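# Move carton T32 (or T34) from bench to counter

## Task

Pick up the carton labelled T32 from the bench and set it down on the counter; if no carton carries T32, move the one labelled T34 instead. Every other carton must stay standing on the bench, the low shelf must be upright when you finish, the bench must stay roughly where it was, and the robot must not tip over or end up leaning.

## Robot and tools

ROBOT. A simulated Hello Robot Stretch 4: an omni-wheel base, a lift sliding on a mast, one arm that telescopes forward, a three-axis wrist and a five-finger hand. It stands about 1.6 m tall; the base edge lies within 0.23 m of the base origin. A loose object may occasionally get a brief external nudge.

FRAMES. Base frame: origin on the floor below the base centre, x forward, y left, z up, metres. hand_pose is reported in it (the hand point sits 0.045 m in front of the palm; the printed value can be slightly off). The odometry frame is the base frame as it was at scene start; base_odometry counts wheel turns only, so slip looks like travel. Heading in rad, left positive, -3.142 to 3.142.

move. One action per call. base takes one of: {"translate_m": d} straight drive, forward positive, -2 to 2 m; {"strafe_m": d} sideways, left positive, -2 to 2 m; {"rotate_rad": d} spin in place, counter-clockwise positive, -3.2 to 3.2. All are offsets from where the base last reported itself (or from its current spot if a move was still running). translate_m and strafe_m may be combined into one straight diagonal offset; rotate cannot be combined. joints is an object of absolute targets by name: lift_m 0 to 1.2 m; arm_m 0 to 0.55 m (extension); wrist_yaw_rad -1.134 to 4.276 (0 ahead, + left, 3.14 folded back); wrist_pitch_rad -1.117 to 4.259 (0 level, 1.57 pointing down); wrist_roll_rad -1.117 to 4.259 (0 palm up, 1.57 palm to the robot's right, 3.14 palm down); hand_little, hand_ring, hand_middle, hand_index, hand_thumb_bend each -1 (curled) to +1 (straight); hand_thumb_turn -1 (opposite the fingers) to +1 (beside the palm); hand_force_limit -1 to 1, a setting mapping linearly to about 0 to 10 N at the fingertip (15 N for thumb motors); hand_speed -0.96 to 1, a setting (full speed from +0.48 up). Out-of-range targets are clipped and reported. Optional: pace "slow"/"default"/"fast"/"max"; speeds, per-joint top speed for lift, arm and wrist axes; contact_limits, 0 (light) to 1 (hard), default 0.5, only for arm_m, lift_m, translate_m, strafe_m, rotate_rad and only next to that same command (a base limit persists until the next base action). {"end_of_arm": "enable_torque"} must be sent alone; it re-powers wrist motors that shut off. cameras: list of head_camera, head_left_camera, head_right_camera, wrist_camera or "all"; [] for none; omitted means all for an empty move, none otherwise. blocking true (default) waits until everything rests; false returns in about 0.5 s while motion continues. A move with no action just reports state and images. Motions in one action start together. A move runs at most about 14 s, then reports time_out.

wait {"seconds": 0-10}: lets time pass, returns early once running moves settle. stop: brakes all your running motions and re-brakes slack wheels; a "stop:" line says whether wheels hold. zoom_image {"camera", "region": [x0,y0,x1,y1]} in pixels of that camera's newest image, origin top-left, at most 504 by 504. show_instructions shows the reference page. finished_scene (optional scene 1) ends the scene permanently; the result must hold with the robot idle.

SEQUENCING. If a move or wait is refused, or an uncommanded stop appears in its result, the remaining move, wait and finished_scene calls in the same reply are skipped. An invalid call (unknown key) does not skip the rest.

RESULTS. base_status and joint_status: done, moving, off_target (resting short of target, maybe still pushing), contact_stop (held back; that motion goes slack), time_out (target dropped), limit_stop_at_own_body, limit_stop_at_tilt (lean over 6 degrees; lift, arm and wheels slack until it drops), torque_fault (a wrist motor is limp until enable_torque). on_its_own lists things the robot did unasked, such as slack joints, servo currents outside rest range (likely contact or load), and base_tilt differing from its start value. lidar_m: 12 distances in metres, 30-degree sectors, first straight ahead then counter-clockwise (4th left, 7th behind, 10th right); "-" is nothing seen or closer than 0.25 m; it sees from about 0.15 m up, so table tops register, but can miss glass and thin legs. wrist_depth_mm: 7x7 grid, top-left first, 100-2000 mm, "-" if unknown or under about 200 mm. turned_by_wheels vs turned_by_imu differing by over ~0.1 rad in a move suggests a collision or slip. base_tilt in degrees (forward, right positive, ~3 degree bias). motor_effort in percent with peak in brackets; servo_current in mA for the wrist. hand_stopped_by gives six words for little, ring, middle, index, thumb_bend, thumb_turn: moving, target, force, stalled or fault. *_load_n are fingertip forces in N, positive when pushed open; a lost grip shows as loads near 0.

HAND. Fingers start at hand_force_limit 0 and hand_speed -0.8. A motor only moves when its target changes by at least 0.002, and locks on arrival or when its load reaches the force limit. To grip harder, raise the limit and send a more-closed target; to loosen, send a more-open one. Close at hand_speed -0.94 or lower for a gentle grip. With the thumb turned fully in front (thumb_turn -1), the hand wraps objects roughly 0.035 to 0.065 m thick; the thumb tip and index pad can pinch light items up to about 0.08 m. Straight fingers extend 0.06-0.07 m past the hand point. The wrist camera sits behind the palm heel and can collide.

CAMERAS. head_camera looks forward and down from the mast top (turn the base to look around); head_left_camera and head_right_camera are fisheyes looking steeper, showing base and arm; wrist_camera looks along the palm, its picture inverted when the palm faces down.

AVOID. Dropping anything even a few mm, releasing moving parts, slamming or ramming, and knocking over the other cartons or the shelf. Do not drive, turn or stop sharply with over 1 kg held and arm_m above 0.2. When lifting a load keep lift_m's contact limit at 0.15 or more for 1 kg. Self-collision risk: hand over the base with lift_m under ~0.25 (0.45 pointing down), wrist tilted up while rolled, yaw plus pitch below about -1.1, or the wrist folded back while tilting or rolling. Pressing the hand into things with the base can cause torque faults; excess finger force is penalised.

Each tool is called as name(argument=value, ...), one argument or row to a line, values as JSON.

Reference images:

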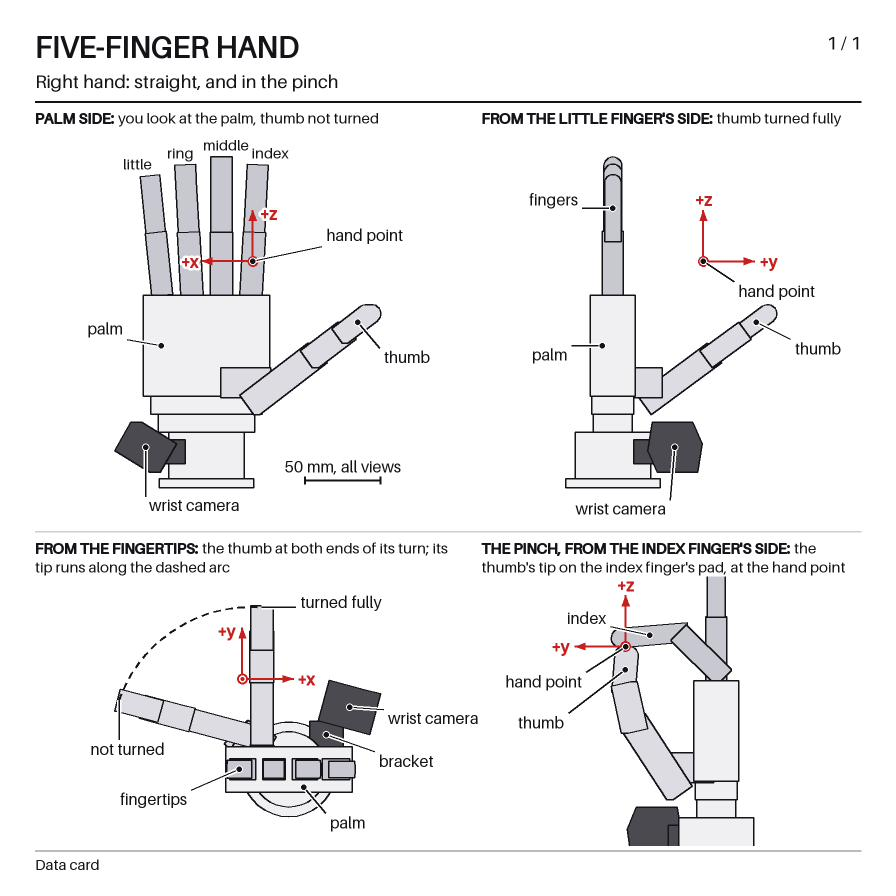

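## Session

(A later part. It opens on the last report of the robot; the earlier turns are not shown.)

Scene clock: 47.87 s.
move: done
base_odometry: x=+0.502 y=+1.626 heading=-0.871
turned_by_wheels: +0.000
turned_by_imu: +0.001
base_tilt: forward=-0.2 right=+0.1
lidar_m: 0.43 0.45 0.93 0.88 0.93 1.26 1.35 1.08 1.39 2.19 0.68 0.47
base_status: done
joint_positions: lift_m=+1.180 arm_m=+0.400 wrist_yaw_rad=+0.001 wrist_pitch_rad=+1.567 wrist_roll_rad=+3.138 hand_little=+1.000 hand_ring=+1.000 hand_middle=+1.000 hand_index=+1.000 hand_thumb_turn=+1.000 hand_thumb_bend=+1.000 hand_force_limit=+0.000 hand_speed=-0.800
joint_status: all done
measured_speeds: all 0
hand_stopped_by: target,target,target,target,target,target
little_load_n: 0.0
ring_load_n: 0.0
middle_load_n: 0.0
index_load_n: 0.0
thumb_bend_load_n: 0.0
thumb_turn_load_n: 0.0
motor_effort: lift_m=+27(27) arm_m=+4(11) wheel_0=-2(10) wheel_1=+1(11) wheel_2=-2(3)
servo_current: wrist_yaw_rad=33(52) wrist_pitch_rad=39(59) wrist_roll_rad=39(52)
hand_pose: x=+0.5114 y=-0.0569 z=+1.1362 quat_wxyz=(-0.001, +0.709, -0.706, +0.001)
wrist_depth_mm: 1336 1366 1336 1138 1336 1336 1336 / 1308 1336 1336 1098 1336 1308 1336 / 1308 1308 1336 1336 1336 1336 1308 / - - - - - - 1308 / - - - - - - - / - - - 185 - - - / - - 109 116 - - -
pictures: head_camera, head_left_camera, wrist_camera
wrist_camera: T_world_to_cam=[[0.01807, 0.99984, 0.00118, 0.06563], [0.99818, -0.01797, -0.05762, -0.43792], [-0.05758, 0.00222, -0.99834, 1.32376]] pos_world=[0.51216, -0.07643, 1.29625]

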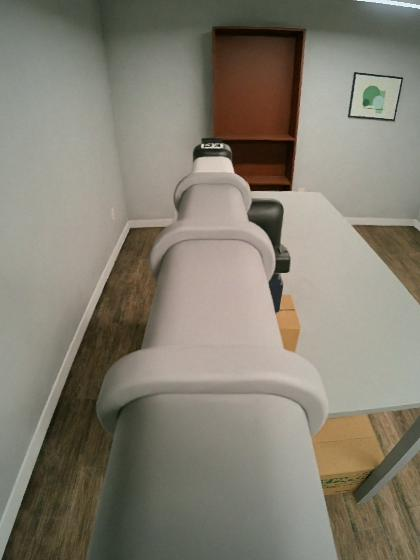

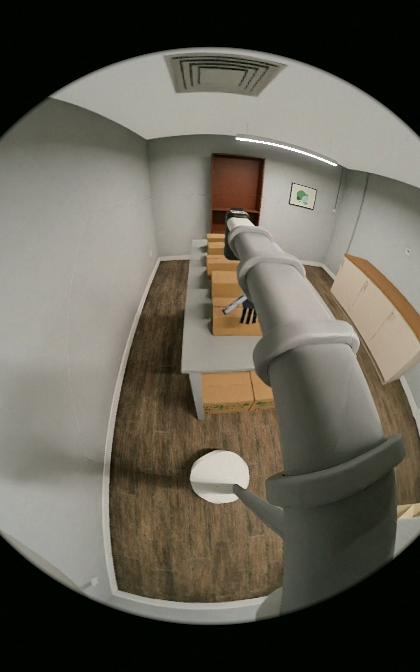

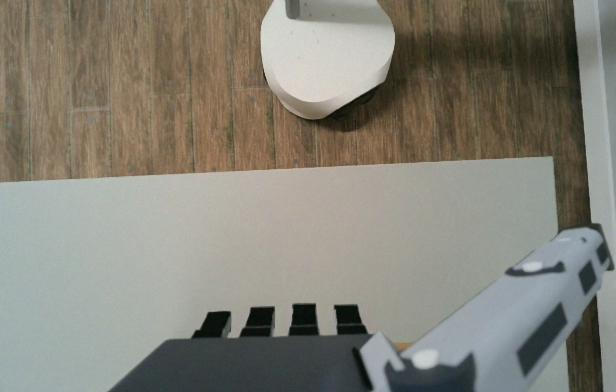

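move(
  base={"translate_m": 0.16},
  cameras=["wrist_camera"],
)

move(
  joints={"arm_m": 0.53},
  cameras=["head_camera", "wrist_camera", "head_left_camera", "head_right_camera"],
)

Scene clock: 51.43 s.
move: done
base_odometry: x=+0.605 y=+1.503 heading=-0.871
turned_by_wheels: +0.000
turned_by_imu: +0.002
base_tilt: forward=-0.2 right=+0.1
lidar_m: 0.28 0.27 0.94 0.90 0.92 1.28 1.49 1.21 1.57 2.13 0.42 0.27
base_status: done
joint_positions: lift_m=+1.180 arm_m=+0.400 wrist_yaw_rad=+0.001 wrist_pitch_rad=+1.567 wrist_roll_rad=+3.138 hand_little=+1.000 hand_ring=+1.000 hand_middle=+1.000 hand_index=+1.000 hand_thumb_turn=+1.000 hand_thumb_bend=+1.000 hand_force_limit=+0.000 hand_speed=-0.800
joint_status: not commanded
measured_speeds: all 0
hand_stopped_by: target,target,target,target,target,target
little_load_n: 0.0
ring_load_n: 0.0
middle_load_n: 0.0
index_load_n: 0.0
thumb_bend_load_n: 0.0
thumb_turn_load_n: 0.0
motor_effort: lift_m=+26(27) arm_m=+4(5) wheel_0=+0(8) wheel_1=+1(7) wheel_2=+2(11)
servo_current: wrist_yaw_rad=33(52) wrist_pitch_rad=39(52) wrist_roll_rad=39(46)
hand_pose: x=+0.5115 y=-0.0569 z=+1.1362 quat_wxyz=(-0.001, +0.709, -0.706, +0.001)
wrist_depth_mm: 1336 1336 1336 - - - 1336 / - - - - - - 1308 / - - - - - - 1308 / - 259 260 259 260 262 1281 / - 258 258 258 258 259 - / - 257 256 256 260 - - / - 255 109 116 - - -
wrist_camera: T_world_to_cam=[[0.01807, 0.99984, 0.00118, 0.06563], [0.99818, -0.01797, -0.05762, -0.43802], [-0.05758, 0.00222, -0.99834, 1.32376]] pos_world=[0.51226, -0.07643, 1.29625]

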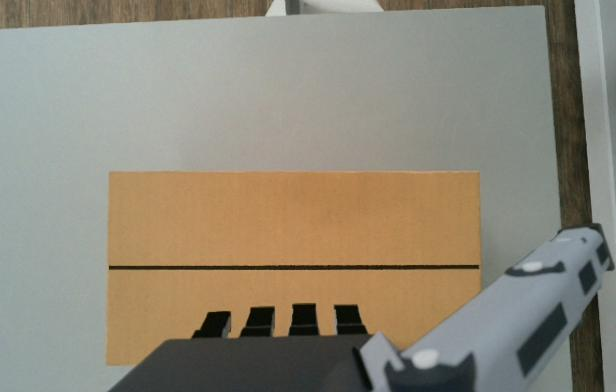

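Scene clock: 52.87 s.
move: done
base_odometry: x=+0.605 y=+1.503 heading=-0.871
turned_by_wheels: +0.000
turned_by_imu: +0.000
base_tilt: forward=-0.3 right=+0.1
lidar_m: 0.28 0.30 0.95 0.88 0.93 1.28 1.51 1.24 1.59 2.12 0.40 0.30
base_status: not commanded
joint_positions: lift_m=+1.180 arm_m=+0.530 wrist_yaw_rad=+0.001 wrist_pitch_rad=+1.567 wrist_roll_rad=+3.138 hand_little=+1.000 hand_ring=+1.000 hand_middle=+1.000 hand_index=+1.000 hand_thumb_turn=+1.000 hand_thumb_bend=+1.000 hand_force_limit=+0.000 hand_speed=-0.800
joint_status: all done
measured_speeds: all 0
hand_stopped_by: target,target,target,target,target,target
little_load_n: 0.0
ring_load_n: 0.0
middle_load_n: 0.0
index_load_n: 0.0
thumb_bend_load_n: 0.0
thumb_turn_load_n: 0.0
motor_effort: lift_m=+26(27) arm_m=+5(10) wheel_0=+0(0) wheel_1=+1(1) wheel_2=+2(2)
servo_current: wrist_yaw_rad=46(46) wrist_pitch_rad=52(52) wrist_roll_rad=39(52)
hand_pose: x=+0.6414 y=-0.0569 z=+1.1362 quat_wxyz=(-0.001, +0.709, -0.706, +0.001)
wrist_depth_mm: - 265 266 266 264 266 1308 / - 263 263 265 264 264 1308 / - 260 260 262 262 263 1281 / - - 332 334 336 - 1308 / - - - - - - - / - - 191 185 - - - / - 129 109 116 - - -
pictures: head_camera, head_left_camera, head_right_camera, wrist_camera
wrist_camera: T_world_to_cam=[[0.01807, 0.99984, 0.00118, 0.06328], [0.99818, -0.01797, -0.05762, -0.56768], [-0.05758, 0.00222, -0.99834, 1.33124]] pos_world=[0.64216, -0.07643, 1.29625]

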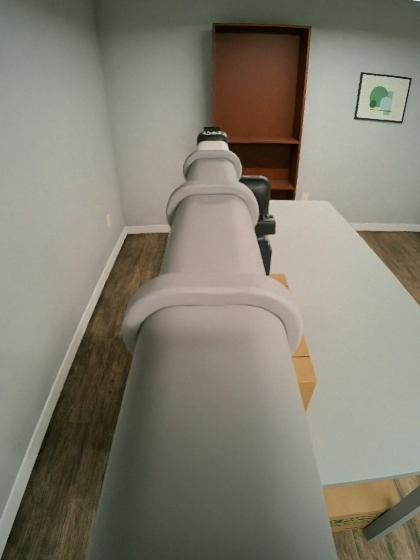

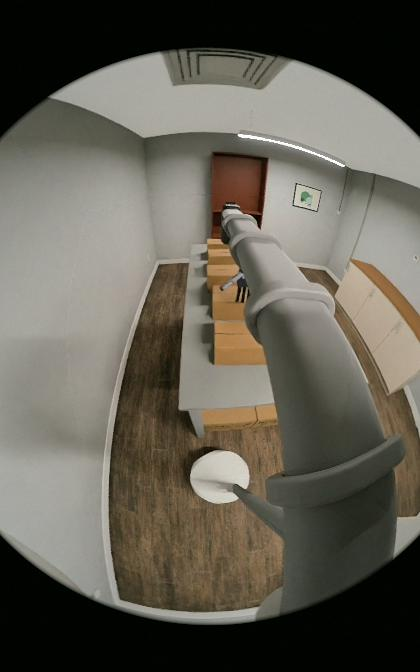

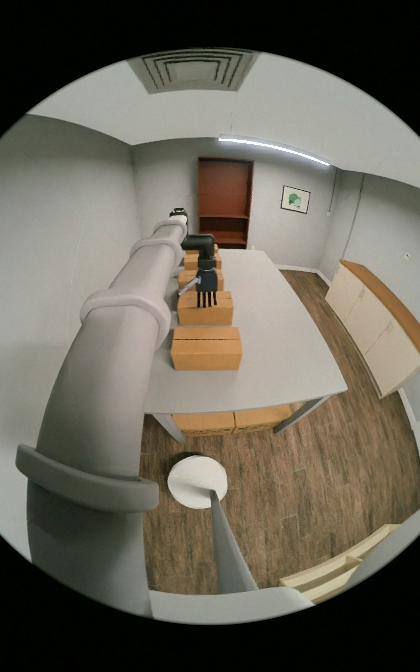

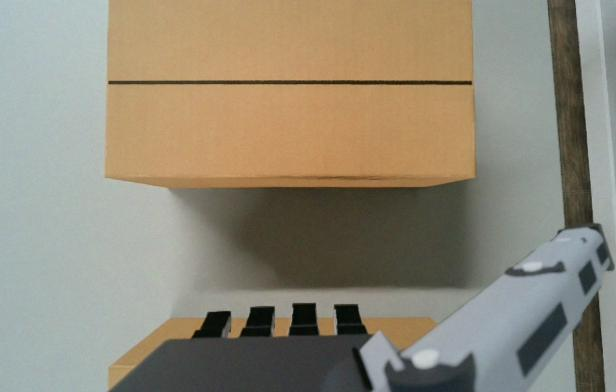

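move(
  joints={"arm_m": 0.518},
)

move(
  joints={"lift_m": 1.10},
  pace="slow",
  cameras=["wrist_camera", "head_right_camera", "head_left_camera"],
)

Scene clock: 57.33 s.
move: done
base_odometry: x=+0.605 y=+1.503 heading=-0.871
turned_by_wheels: +0.000
turned_by_imu: +0.001
base_tilt: forward=-0.3 right=+0.2
lidar_m: 0.25 0.28 0.93 0.88 0.94 1.26 1.52 1.21 1.58 2.16 0.42 0.30
base_status: not commanded
joint_positions: lift_m=+1.180 arm_m=+0.518 wrist_yaw_rad=+0.001 wrist_pitch_rad=+1.567 wrist_roll_rad=+3.138 hand_little=+1.000 hand_ring=+1.000 hand_middle=+1.000 hand_index=+1.000 hand_thumb_turn=+1.000 hand_thumb_bend=+1.000 hand_force_limit=+0.000 hand_speed=-0.800
joint_status: all done
measured_speeds: all 0
hand_stopped_by: target,target,target,target,target,target
little_load_n: 0.0
ring_load_n: 0.0
middle_load_n: 0.0
index_load_n: -0.5
thumb_bend_load_n: -0.5
thumb_turn_load_n: 0.0
motor_effort: lift_m=+26(26) arm_m=-5(11) wheel_0=+0(0) wheel_1=+1(1) wheel_2=+2(2)
servo_current: wrist_yaw_rad=39(52) wrist_pitch_rad=39(52) wrist_roll_rad=46(52)
hand_pose: x=+0.6296 y=-0.0569 z=+1.1362 quat_wxyz=(-0.001, +0.709, -0.706, +0.001)
wrist_depth_mm: - 264 264 265 266 266 1336 / - 262 263 264 264 265 1336 / - 262 260 262 263 263 1308 / - 260 259 259 259 - 1308 / - - - - - - - / - - 190 185 - - - / - 119 109 116 - - -
pictures: none

Scene clock: 58.87 s.
move: done
base_odometry: x=+0.605 y=+1.503 heading=-0.871
turned_by_wheels: +0.000
turned_by_imu: +0.000
base_tilt: forward=-0.2 right=+0.2
lidar_m: 0.28 0.30 0.95 0.90 0.94 1.27 1.51 1.25 1.57 2.13 0.43 0.31
base_status: not commanded
joint_positions: lift_m=+1.100 arm_m=+0.518 wrist_yaw_rad=+0.001 wrist_pitch_rad=+1.567 wrist_roll_rad=+3.138 hand_little=+1.000 hand_ring=+1.000 hand_middle=+1.000 hand_index=+1.000 hand_thumb_turn=+1.000 hand_thumb_bend=+1.000 hand_force_limit=+0.000 hand_speed=-0.800
joint_status: all done
measured_speeds: all 0
hand_stopped_by: target,target,target,target,target,target
little_load_n: 0.0
ring_load_n: 0.0
middle_load_n: 0.0
index_load_n: 0.0
thumb_bend_load_n: 0.0
thumb_turn_load_n: 0.0
motor_effort: lift_m=+17(25) arm_m=-5(5) wheel_0=+0(0) wheel_1=+1(1) wheel_2=+2(2)
servo_current: wrist_yaw_rad=39(46) wrist_pitch_rad=39(52) wrist_roll_rad=33(52)
hand_pose: x=+0.6296 y=-0.0569 z=+1.0570 quat_wxyz=(-0.001, +0.709, -0.706, +0.001)
wrist_depth_mm: 182 183 183 183 184 184 - / 182 182 182 182 182 183 - / 181 181 182 182 182 182 182 / 180 180 181 181 181 182 - / - - - - - - - / - - - 185 - - - / - 118 109 116 - - -
pictures: head_left_camera, head_right_camera, wrist_camera
wrist_camera: T_world_to_cam=[[0.01807, 0.99984, 0.00118, 0.06359], [0.99818, -0.01797, -0.05762, -0.56047], [-0.05758, 0.00222, -0.99834, 1.2515]] pos_world=[0.63036, -0.07643, 1.21705]

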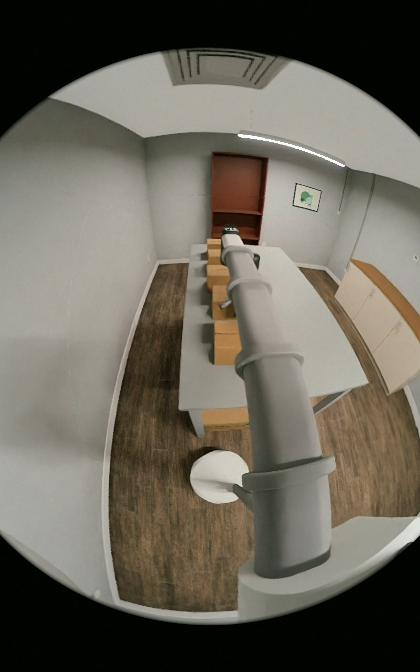

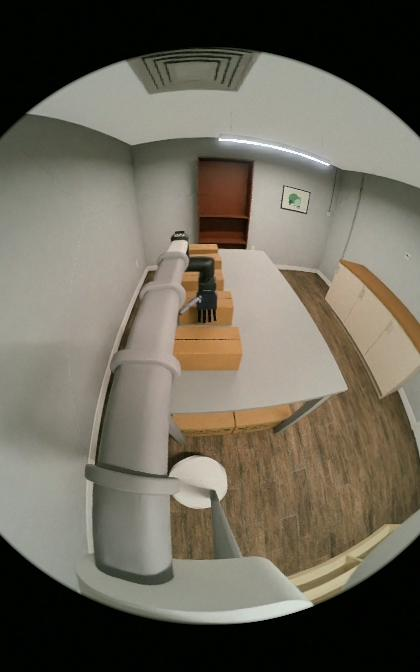

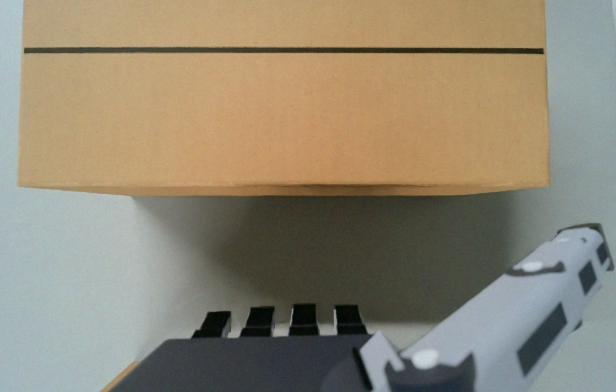

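move(
  joints={"lift_m": 1.066},
  pace="slow",
  contact_limits={"lift_m": 0.1},
  cameras=["wrist_camera", "head_right_camera"],
)

zoom_image(
  camera="head_right_camera",
  region=[150, 240, 260, 380],
)

Scene clock: 60.20 s.
move: done
base_odometry: x=+0.605 y=+1.503 heading=-0.871
turned_by_wheels: +0.000
turned_by_imu: +0.000
base_tilt: forward=-0.2 right=+0.0
lidar_m: 0.26 0.27 0.97 0.90 0.93 1.28 1.51 1.25 1.58 2.14 0.43 0.31
base_status: not commanded
joint_positions: lift_m=+1.066 arm_m=+0.518 wrist_yaw_rad=+0.001 wrist_pitch_rad=+1.567 wrist_roll_rad=+3.138 hand_little=+1.000 hand_ring=+1.000 hand_middle=+1.000 hand_index=+1.000 hand_thumb_turn=+1.000 hand_thumb_bend=+1.000 hand_force_limit=+0.000 hand_speed=-0.800
joint_status: all done
measured_speeds: all 0
hand_stopped_by: target,target,target,target,target,target
little_load_n: 0.0
ring_load_n: 0.0
middle_load_n: 0.0
index_load_n: 0.0
thumb_bend_load_n: 0.0
thumb_turn_load_n: 0.0
motor_effort: lift_m=+17(20) arm_m=-4(5) wheel_0=+0(0) wheel_1=+1(1) wheel_2=+2(2)
servo_current: wrist_yaw_rad=39(52) wrist_pitch_rad=52(52) wrist_roll_rad=39(59)
contact_limits: lift_m 0.1
hand_pose: x=+0.6296 y=-0.0569 z=+1.0230 quat_wxyz=(-0.001, +0.709, -0.706, +0.001)
wrist_depth_mm: 148 148 149 149 150 149 150 / 147 147 147 148 148 148 149 / 146 147 147 147 147 148 147 / 166 167 146 169 147 170 - / - - - - - - - / - - - 186 - - - / - 110 109 116 - - -
pictures: head_right_camera, wrist_camera
wrist_camera: T_world_to_cam=[[0.01807, 0.99984, 0.00118, 0.06363], [0.99818, -0.01797, -0.05762, -0.56232], [-0.05758, 0.00222, -0.99834, 1.21755]] pos_world=[0.63026, -0.07643, 1.18305]

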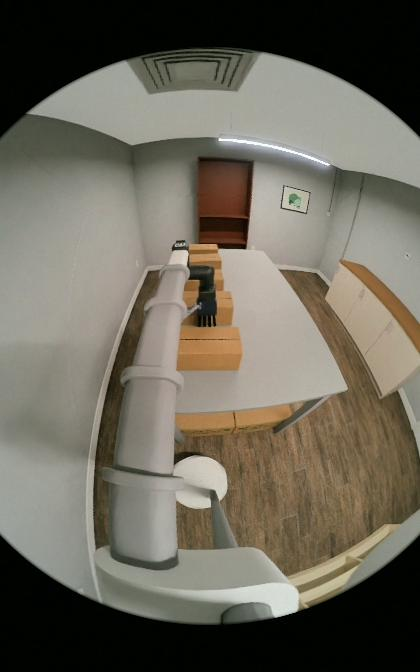

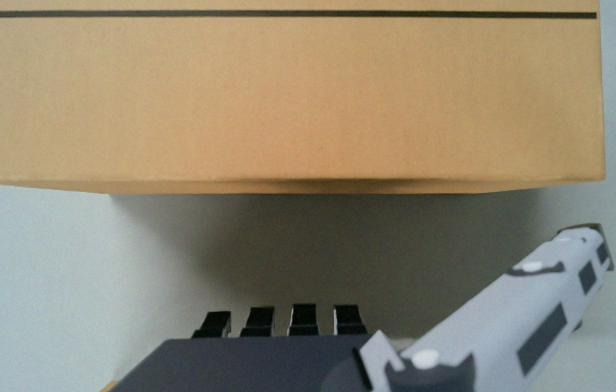

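Scaled by 3.600 from the camera's image (finer frame: 600x960).

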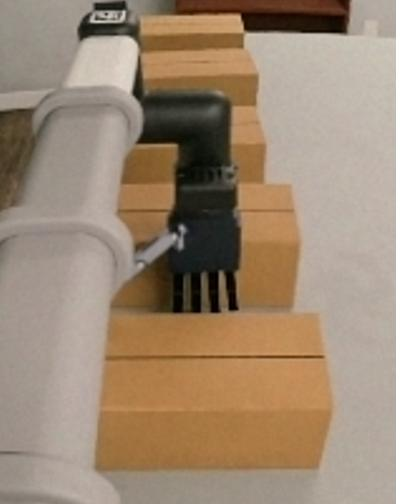

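move(
  joints={"arm_m": 0.40},
  pace="slow",
  cameras=["wrist_camera", "head_right_camera"],
)

zoom_image(
  camera="head_right_camera",
  region=[150, 280, 260, 420],
)

Scene clock: 62.87 s.
move: done
base_odometry: x=+0.605 y=+1.503 heading=-0.871
turned_by_wheels: +0.000
turned_by_imu: +0.001
base_tilt: forward=-0.2 right=+0.2
lidar_m: 0.26 0.29 0.94 0.90 0.90 1.28 1.53 1.23 1.60 2.15 0.43 0.30
base_status: not commanded
joint_positions: lift_m=+1.066 arm_m=+0.400 wrist_yaw_rad=+0.001 wrist_pitch_rad=+1.567 wrist_roll_rad=+3.138 hand_little=+1.000 hand_ring=+1.000 hand_middle=+1.000 hand_index=+1.000 hand_thumb_turn=+1.000 hand_thumb_bend=+1.000 hand_force_limit=+0.000 hand_speed=-0.800
joint_status: all done
measured_speeds: all 0
hand_stopped_by: target,target,target,target,target,target
little_load_n: 0.0
ring_load_n: 0.0
middle_load_n: 0.0
index_load_n: 0.0
thumb_bend_load_n: 0.0
thumb_turn_load_n: 0.0
motor_effort: lift_m=+16(17) arm_m=-5(11) wheel_0=+0(0) wheel_1=+1(1) wheel_2=+2(2)
servo_current: wrist_yaw_rad=39(52) wrist_pitch_rad=39(52) wrist_roll_rad=33(52)
contact_limits: lift_m 0.1
hand_pose: x=+0.5116 y=-0.0569 z=+1.0230 quat_wxyz=(-0.001, +0.709, -0.706, +0.001)
wrist_depth_mm: 149 148 149 150 149 150 150 / 147 148 148 148 149 149 149 / 146 147 147 147 148 148 148 / 146 146 146 147 147 147 148 / 145 146 145 146 146 146 - / 144 144 145 145 145 - - / - 129 109 116 - - -
pictures: head_right_camera, wrist_camera
wrist_camera: T_world_to_cam=[[0.01807, 0.99984, 0.00118, 0.06576], [0.99818, -0.01797, -0.05762, -0.44464], [-0.05758, 0.00222, -0.99834, 1.21076]] pos_world=[0.51236, -0.07643, 1.18305]

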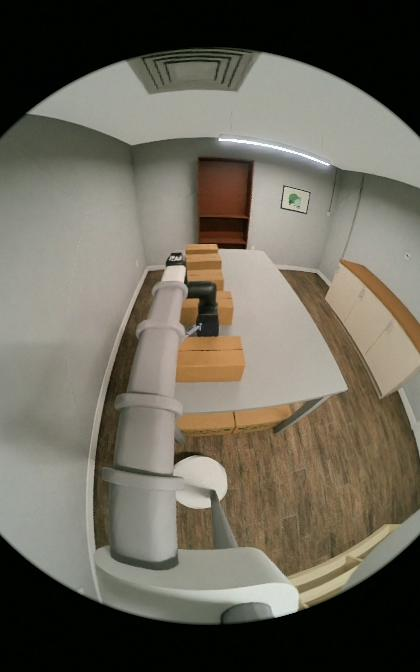

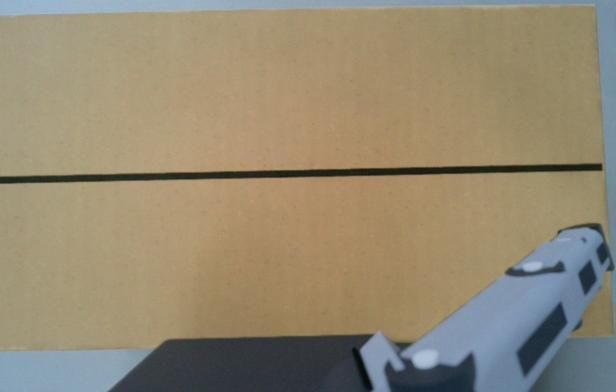

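Scaled by 3.600 from the camera's image (finer frame: 600x960).

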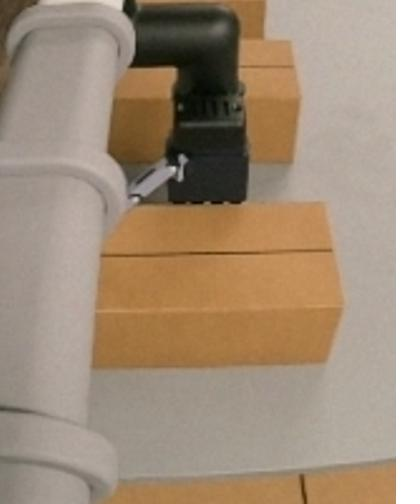

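move(
  joints={"arm_m": 0.26},
  pace="slow",
  cameras=["wrist_camera", "head_right_camera"],
)

zoom_image(
  camera="head_right_camera",
  region=[150, 300, 290, 440],
)

Scene clock: 65.73 s.
move: done
base_odometry: x=+0.605 y=+1.503 heading=-0.871
turned_by_wheels: +0.000
turned_by_imu: +0.001
base_tilt: forward=-0.3 right=+0.2
lidar_m: 0.26 0.29 0.96 0.88 0.93 1.26 1.53 1.25 1.54 2.14 0.43 0.28
base_status: not commanded
joint_positions: lift_m=+1.066 arm_m=+0.260 wrist_yaw_rad=+0.001 wrist_pitch_rad=+1.567 wrist_roll_rad=+3.138 hand_little=+1.000 hand_ring=+1.000 hand_middle=+1.000 hand_index=+1.000 hand_thumb_turn=+1.000 hand_thumb_bend=+1.000 hand_force_limit=+0.000 hand_speed=-0.800
joint_status: all done
measured_speeds: all 0
hand_stopped_by: target,target,target,target,target,target
little_load_n: 0.0
ring_load_n: 0.0
middle_load_n: 0.0
index_load_n: 0.5
thumb_bend_load_n: 0.0
thumb_turn_load_n: 0.0
motor_effort: lift_m=+17(17) arm_m=-5(11) wheel_0=+0(0) wheel_1=+1(1) wheel_2=+2(2)
servo_current: wrist_yaw_rad=46(52) wrist_pitch_rad=33(52) wrist_roll_rad=46(52)
contact_limits: lift_m 0.1
hand_pose: x=+0.3716 y=-0.0569 z=+1.0230 quat_wxyz=(-0.001, +0.709, -0.706, +0.001)
wrist_depth_mm: 149 149 150 150 150 151 150 / 148 148 148 149 149 150 150 / 147 147 148 148 148 148 148 / 146 146 147 147 147 148 147 / 145 146 146 146 146 146 - / 145 145 145 145 146 - - / - 129 109 116 - - -
pictures: head_right_camera, wrist_camera
wrist_camera: T_world_to_cam=[[0.01807, 0.99984, 0.00118, 0.06829], [0.99818, -0.01797, -0.05762, -0.3049], [-0.05758, 0.00222, -0.99834, 1.2027]] pos_world=[0.37236, -0.07643, 1.18305]

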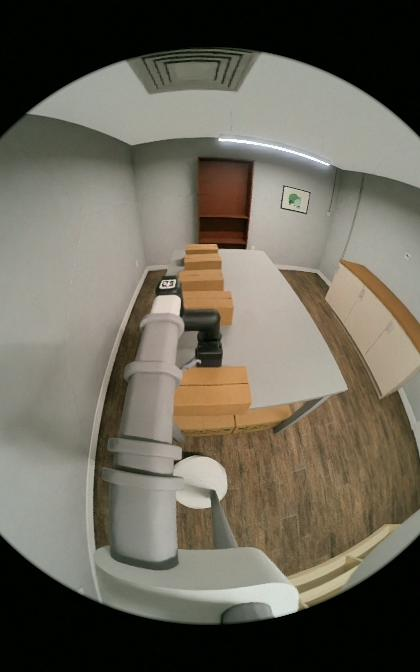

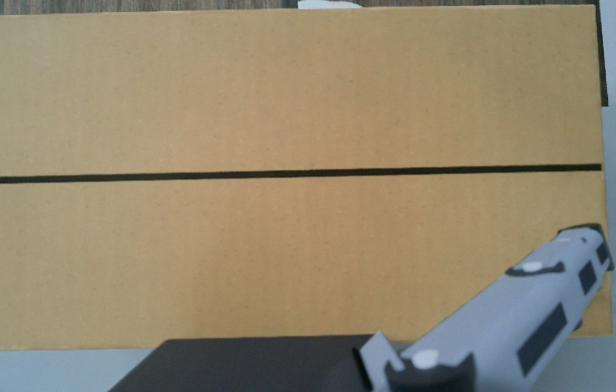

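Scaled by 3.600 from the camera's image (finer frame: 600x960).

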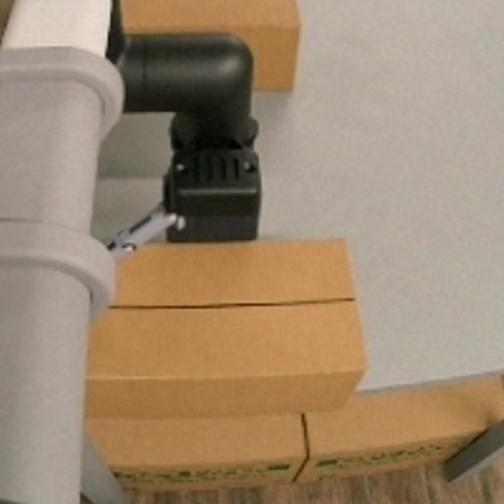

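move(
  joints={"arm_m": 0.225},
  pace="slow",
  cameras=["wrist_camera", "head_right_camera"],
)

zoom_image(
  camera="head_right_camera",
  region=[150, 300, 290, 440],
)

Scene clock: 67.67 s.
move: done
base_odometry: x=+0.605 y=+1.503 heading=-0.871
turned_by_wheels: +0.000
turned_by_imu: +0.001
base_tilt: forward=-0.2 right=+0.1
lidar_m: 0.25 0.30 0.92 0.86 0.93 1.27 1.52 1.27 1.59 2.14 0.45 0.25
base_status: not commanded
joint_positions: lift_m=+1.066 arm_m=+0.225 wrist_yaw_rad=+0.001 wrist_pitch_rad=+1.567 wrist_roll_rad=+3.138 hand_little=+1.000 hand_ring=+1.000 hand_middle=+1.000 hand_index=+1.000 hand_thumb_turn=+1.000 hand_thumb_bend=+1.000 hand_force_limit=+0.000 hand_speed=-0.800
joint_status: all done
measured_speeds: all 0
hand_stopped_by: target,target,target,target,target,target
little_load_n: 0.0
ring_load_n: 0.0
middle_load_n: 0.0
index_load_n: 0.0
thumb_bend_load_n: 0.0
thumb_turn_load_n: 0.0
motor_effort: lift_m=+16(17) arm_m=-5(9) wheel_0=+0(0) wheel_1=+1(1) wheel_2=+2(2)
servo_current: wrist_yaw_rad=46(52) wrist_pitch_rad=52(52) wrist_roll_rad=39(46)
contact_limits: lift_m 0.1
hand_pose: x=+0.3366 y=-0.0569 z=+1.0230 quat_wxyz=(-0.001, +0.709, -0.706, +0.001)
wrist_depth_mm: 150 150 150 151 150 151 151 / 148 149 148 149 150 150 150 / 147 147 148 148 148 148 148 / 146 146 146 147 147 147 147 / 145 145 145 146 146 146 - / 144 144 144 145 145 - - / - 129 109 116 - - -
pictures: head_right_camera, wrist_camera
wrist_camera: T_world_to_cam=[[0.01807, 0.99984, 0.00118, 0.06892], [0.99818, -0.01797, -0.05762, -0.26996], [-0.05758, 0.00222, -0.99834, 1.20068]] pos_world=[0.33736, -0.07643, 1.18305]

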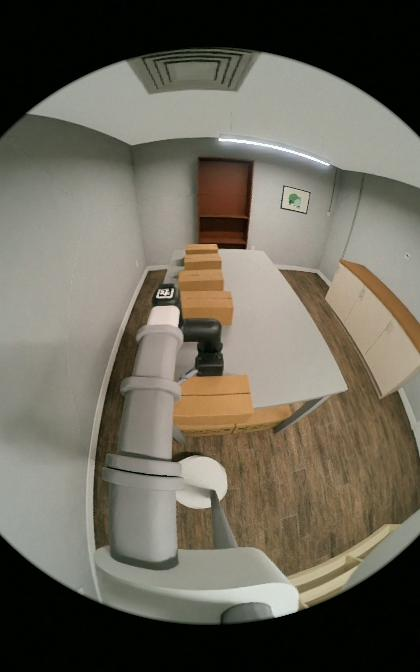

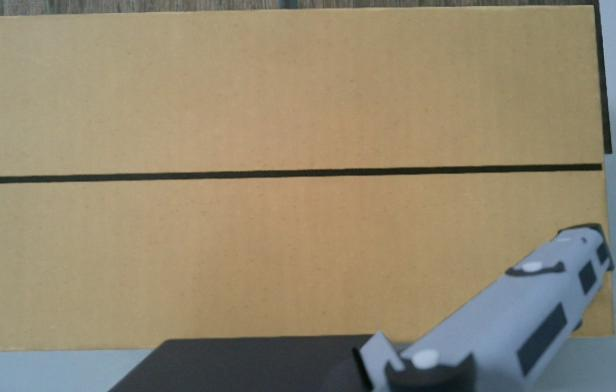

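Scaled by 3.600 from the camera's image (finer frame: 600x960).

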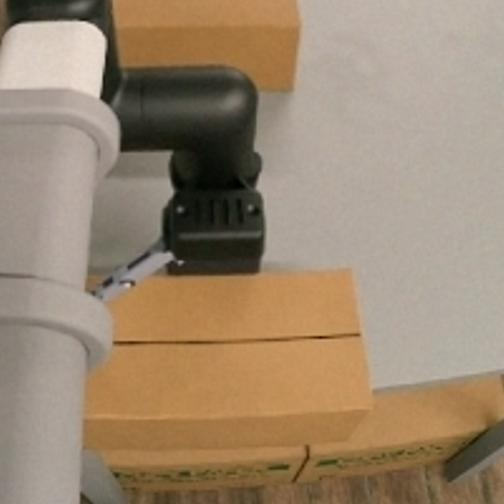

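move(
  joints={"arm_m": 0.215},
  pace="slow",
)

move(
  joints={"arm_m": 0.25},
  pace="slow",
  cameras=["wrist_camera"],
)

move(
  joints={"lift_m": 1.19},
  cameras=["wrist_camera", "head_right_camera"],
)

Scene clock: 68.90 s.
move: done
base_odometry: x=+0.605 y=+1.503 heading=-0.871
turned_by_wheels: +0.000
turned_by_imu: +0.000
base_tilt: forward=-0.3 right=+0.1
lidar_m: 0.25 0.30 0.96 0.89 0.94 1.28 1.51 1.27 1.57 2.16 0.43 0.25
base_status: not commanded
joint_positions: lift_m=+1.066 arm_m=+0.215 wrist_yaw_rad=+0.001 wrist_pitch_rad=+1.567 wrist_roll_rad=+3.138 hand_little=+1.000 hand_ring=+1.000 hand_middle=+1.000 hand_index=+1.000 hand_thumb_turn=+1.000 hand_thumb_bend=+1.000 hand_force_limit=+0.000 hand_speed=-0.800
joint_status: all done
measured_speeds: all 0
hand_stopped_by: target,target,target,target,target,target
little_load_n: 0.0
ring_load_n: 0.0
middle_load_n: 0.0
index_load_n: 0.0
thumb_bend_load_n: 0.0
thumb_turn_load_n: 0.0
motor_effort: lift_m=+17(17) arm_m=-5(8) wheel_0=+0(0) wheel_1=+1(1) wheel_2=+2(2)
servo_current: wrist_yaw_rad=33(46) wrist_pitch_rad=46(59) wrist_roll_rad=33(46)
contact_limits: lift_m 0.1
hand_pose: x=+0.3266 y=-0.0569 z=+1.0230 quat_wxyz=(-0.001, +0.709, -0.706, +0.001)
wrist_depth_mm: 151 152 152 151 152 152 153 / 149 150 150 150 150 150 151 / 148 148 148 148 148 148 149 / 146 146 146 146 147 147 147 / 144 144 145 145 145 145 - / 143 143 143 143 143 - - / - 129 109 116 - - -
pictures: none

Scene clock: 70.37 s.
move: done
base_odometry: x=+0.605 y=+1.503 heading=-0.871
turned_by_wheels: +0.000
turned_by_imu: +0.000
base_tilt: forward=-0.2 right=+0.1
lidar_m: 0.25 0.29 0.93 0.89 0.94 1.26 1.51 1.28 1.57 2.13 0.45 0.25
base_status: not commanded
joint_positions: lift_m=+1.066 arm_m=+0.250 wrist_yaw_rad=+0.001 wrist_pitch_rad=+1.567 wrist_roll_rad=+3.138 hand_little=+1.000 hand_ring=+1.000 hand_middle=+1.000 hand_index=+1.000 hand_thumb_turn=+1.000 hand_thumb_bend=+1.000 hand_force_limit=+0.000 hand_speed=-0.800
joint_status: all done
measured_speeds: all 0
hand_stopped_by: target,target,target,target,target,target
little_load_n: 0.0
ring_load_n: 0.0
middle_load_n: 0.0
index_load_n: 0.0
thumb_bend_load_n: 0.0
thumb_turn_load_n: 0.0
motor_effort: lift_m=+16(17) arm_m=+5(8) wheel_0=+0(0) wheel_1=+1(1) wheel_2=+2(2)
servo_current: wrist_yaw_rad=33(52) wrist_pitch_rad=46(52) wrist_roll_rad=39(52)
contact_limits: lift_m 0.1
hand_pose: x=+0.3614 y=-0.0569 z=+1.0230 quat_wxyz=(-0.001, +0.709, -0.706, +0.001)
wrist_depth_mm: 149 149 150 150 150 150 150 / 148 148 149 149 149 149 150 / 147 147 147 148 148 148 148 / 146 146 146 147 147 147 148 / 146 146 146 146 146 147 - / - - - 185 - - - / - - 109 116 - - -
wrist_camera: T_world_to_cam=[[0.01807, 0.99984, 0.00118, 0.06847], [0.99818, -0.01797, -0.05762, -0.29471], [-0.05758, 0.00222, -0.99834, 1.20211]] pos_world=[0.36216, -0.07643, 1.18305]

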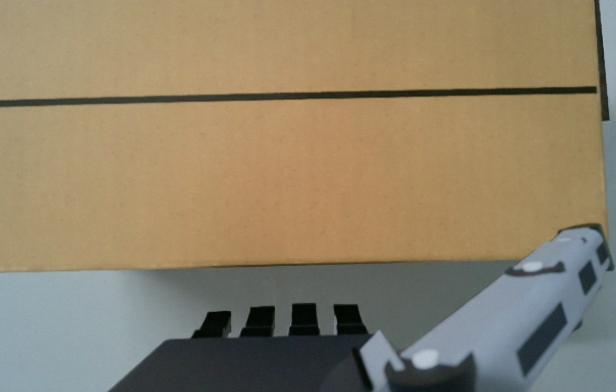

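Scene clock: 71.93 s.
move: done
base_odometry: x=+0.605 y=+1.503 heading=-0.871
turned_by_wheels: +0.000
turned_by_imu: +0.000
base_tilt: forward=-0.2 right=+0.1
lidar_m: 0.25 0.29 0.96 0.88 0.93 1.24 1.51 1.25 1.59 2.14 0.44 0.25
base_status: not commanded
joint_positions: lift_m=+1.190 arm_m=+0.250 wrist_yaw_rad=+0.001 wrist_pitch_rad=+1.567 wrist_roll_rad=+3.138 hand_little=+1.000 hand_ring=+1.000 hand_middle=+1.000 hand_index=+1.000 hand_thumb_turn=+1.000 hand_thumb_bend=+1.000 hand_force_limit=+0.000 hand_speed=-0.800
joint_status: all done
measured_speeds: all 0
hand_stopped_by: target,target,target,target,target,target
little_load_n: 0.5
ring_load_n: 0.0
middle_load_n: 0.0
index_load_n: 0.0
thumb_bend_load_n: 0.0
thumb_turn_load_n: 0.0
motor_effort: lift_m=+26(31) arm_m=+5(5) wheel_0=+0(0) wheel_1=+1(1) wheel_2=+2(2)
servo_current: wrist_yaw_rad=46(46) wrist_pitch_rad=52(52) wrist_roll_rad=46(46)
hand_pose: x=+0.3614 y=-0.0569 z=+1.1462 quat_wxyz=(-0.001, +0.709, -0.706, +0.001)
wrist_depth_mm: 1336 1336 1336 1098 1336 1366 1336 / 1366 273 274 273 274 1308 1336 / 1308 272 272 272 272 273 1366 / - 270 271 271 270 272 1336 / - 270 268 268 - - - / - - - 185 - - - / - - 110 116 - - -
pictures: head_right_camera, wrist_camera
wrist_camera: T_world_to_cam=[[0.01807, 0.99984, 0.00118, 0.06833], [0.99818, -0.01797, -0.05762, -0.28762], [-0.05758, 0.00222, -0.99834, 1.3251]] pos_world=[0.36216, -0.07643, 1.30625]

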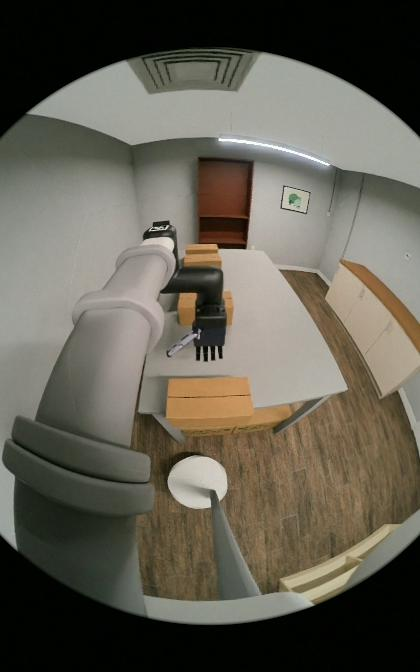

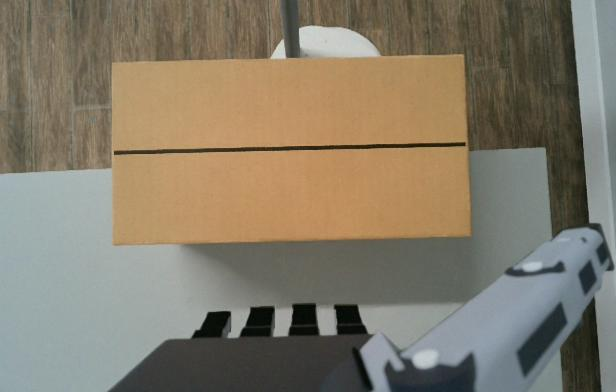

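move(
  base={"translate_m": -0.35},
  joints={"hand_thumb_turn": -1.0},
  cameras=["head_camera"],
)

move(
  joints={"arm_m": 0.03, "wrist_pitch_rad": 0.0, "wrist_roll_rad": 0.0},
  cameras=["head_camera", "wrist_camera"],
)

move(
  joints={"lift_m": 0.70},
  cameras=["all"],
)

Scene clock: 78.47 s.
move: done
base_odometry: x=+0.379 y=+1.771 heading=-0.871
turned_by_wheels: +0.000
turned_by_imu: +0.003
base_tilt: forward=-0.2 right=+0.1
lidar_m: 0.56 0.66 0.94 0.88 0.93 1.23 1.12 0.94 1.03 2.67 0.97 0.62
base_status: done
joint_positions: lift_m=+1.190 arm_m=+0.250 wrist_yaw_rad=+0.001 wrist_pitch_rad=+1.567 wrist_roll_rad=+3.138 hand_little=+1.000 hand_ring=+1.000 hand_middle=+1.000 hand_index=+1.000 hand_thumb_turn=-1.000 hand_thumb_bend=+1.000 hand_force_limit=+0.000 hand_speed=-0.800
joint_status: all done
measured_speeds: all 0
hand_stopped_by: target,target,target,target,target,target
little_load_n: 0.0
ring_load_n: -0.5
middle_load_n: 0.0
index_load_n: 0.0
thumb_bend_load_n: 0.0
thumb_turn_load_n: 0.0
motor_effort: lift_m=+26(27) arm_m=+4(5) wheel_0=-2(9) wheel_1=-2(8) wheel_2=+2(13)
servo_current: wrist_yaw_rad=33(52) wrist_pitch_rad=52(59) wrist_roll_rad=46(52)
hand_pose: x=+0.3614 y=-0.0569 z=+1.1462 quat_wxyz=(-0.001, +0.709, -0.706, +0.001)
wrist_depth_mm: 1366 1366 1336 1118 1397 1366 1366 / 1308 1308 1336 1098 1336 1366 1336 / 1336 1308 1336 1118 - 1308 1336 / 1308 1336 1366 1308 - 1308 1336 / 1308 1308 1366 1308 - 1308 1281 / 1308 1336 1308 1308 - 1281 1308 / 1025 1042 109 116 - 1308 1308

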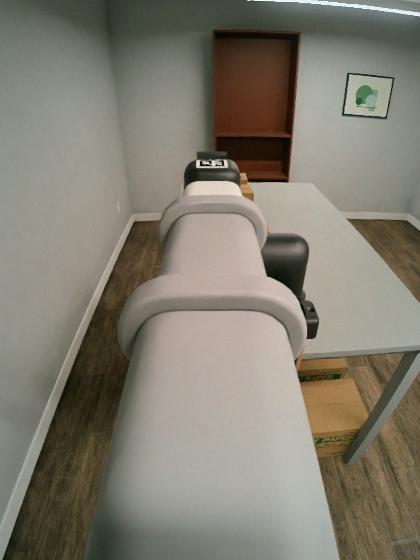

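Scene clock: 80.83 s.
move: done
base_odometry: x=+0.379 y=+1.771 heading=-0.871
turned_by_wheels: +0.000
turned_by_imu: +0.001
base_tilt: forward=-0.2 right=+0.1
lidar_m: 0.55 0.68 0.95 0.90 0.90 1.20 1.13 0.96 1.04 2.68 0.95 0.61
base_status: not commanded
joint_positions: lift_m=+1.190 arm_m=+0.030 wrist_yaw_rad=+0.001 wrist_pitch_rad=+0.011 wrist_roll_rad=+0.002 hand_little=+1.000 hand_ring=+1.000 hand_middle=+1.000 hand_index=+1.000 hand_thumb_turn=-1.000 hand_thumb_bend=+1.000 hand_force_limit=+0.000 hand_speed=-0.800
joint_status: all done
measured_speeds: all 0
hand_stopped_by: target,target,target,target,target,target
little_load_n: 0.0
ring_load_n: 0.0
middle_load_n: 0.0
index_load_n: 0.0
thumb_bend_load_n: 0.0
thumb_turn_load_n: 0.0
motor_effort: lift_m=+26(26) arm_m=-4(11) wheel_0=-2(2) wheel_1=-2(2) wheel_2=+2(2)
servo_current: wrist_yaw_rad=39(52) wrist_pitch_rad=65(195) wrist_roll_rad=26(91)
hand_pose: x=+0.4232 y=-0.1181 z=+1.4255 quat_wxyz=(+0.496, +0.503, +0.503, +0.498)
wrist_depth_mm: - - - - - - - / - - - - - - - / - - - - - - - / - - - - - - - / - - - - - - - / - - - 1618 - - - / - - 109 116 - - -
wrist_camera: T_world_to_cam=[[-0.00018, -0.9997, -0.02442, -0.06378], [0.05014, 0.02438, -0.99845, 1.41306], [0.99874, -0.0014, 0.05012, -0.33443]] pos_world=[0.26315, -0.09868, 1.42606]

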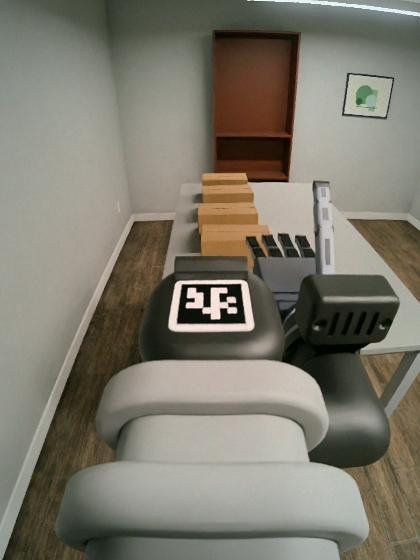

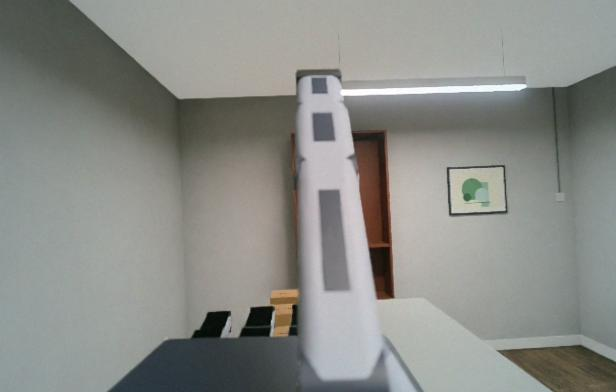

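Scene clock: 83.77 s.
move: done
base_odometry: x=+0.379 y=+1.771 heading=-0.871
turned_by_wheels: +0.000
turned_by_imu: +0.001
base_tilt: forward=-0.1 right=+0.1
lidar_m: 0.57 0.67 0.94 0.88 0.91 1.21 1.15 0.93 1.10 2.70 0.98 0.58
base_status: not commanded
joint_positions: lift_m=+0.700 arm_m=+0.030 wrist_yaw_rad=+0.001 wrist_pitch_rad=+0.011 wrist_roll_rad=+0.002 hand_little=+1.000 hand_ring=+1.000 hand_middle=+1.000 hand_index=+1.000 hand_thumb_turn=-1.000 hand_thumb_bend=+1.000 hand_force_limit=+0.000 hand_speed=-0.800
joint_status: all done
measured_speeds: all 0
hand_stopped_by: target,target,target,target,target,target
little_load_n: 0.0
ring_load_n: -0.5
middle_load_n: 0.0
index_load_n: 0.0
thumb_bend_load_n: 0.0
thumb_turn_load_n: 0.0
motor_effort: lift_m=+17(24) arm_m=-5(5) wheel_0=-2(2) wheel_1=-2(2) wheel_2=+2(2)
servo_current: wrist_yaw_rad=46(59) wrist_pitch_rad=65(72) wrist_roll_rad=26(46)
hand_pose: x=+0.4232 y=-0.1181 z=+0.9364 quat_wxyz=(+0.497, +0.503, +0.502, +0.498)
wrist_depth_mm: - - - - - - - / - - - - - - - / - - 338 336 336 - - / - - 334 334 - - - / - 410 - - - - - / - 413 - 209 - - - / - 407 109 116 - - -
pictures: head_camera, head_left_camera, head_right_camera, wrist_camera
wrist_camera: T_world_to_cam=[[-0.00016, -0.9997, -0.02442, -0.07573], [0.05064, 0.02438, -0.99842, 0.92447], [0.99872, -0.0014, 0.05062, -0.31028]] pos_world=[0.26305, -0.09868, 0.93686]

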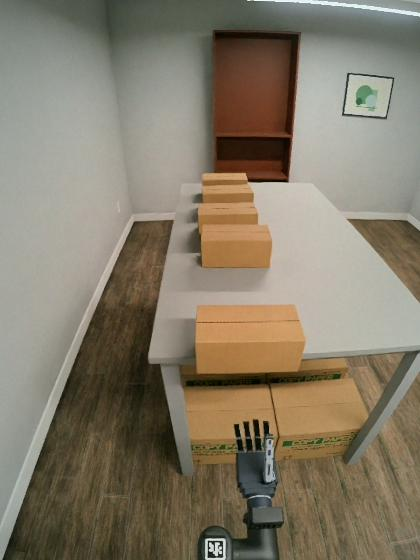

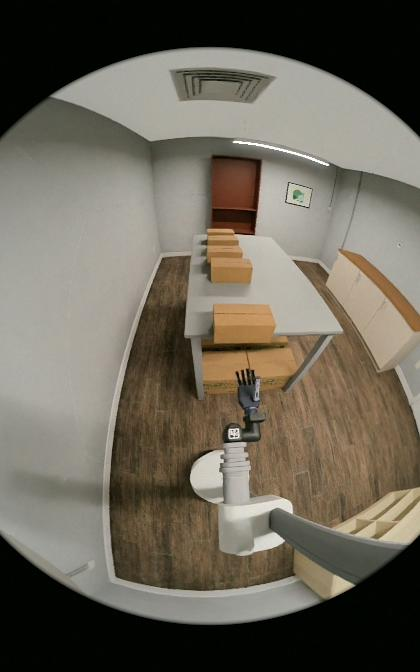

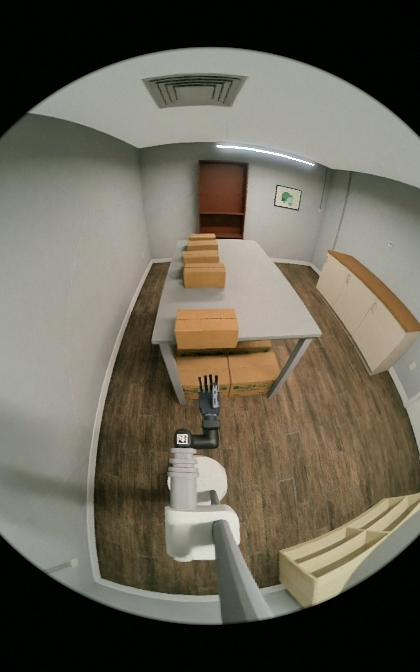

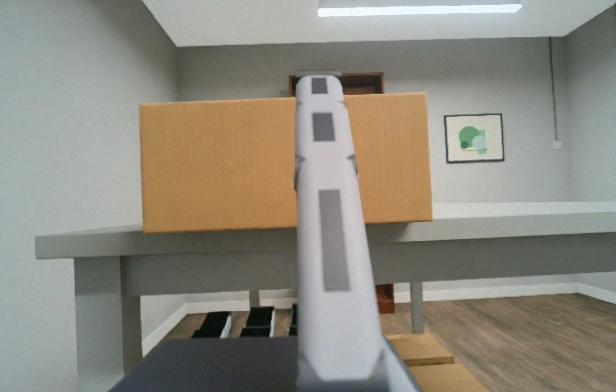

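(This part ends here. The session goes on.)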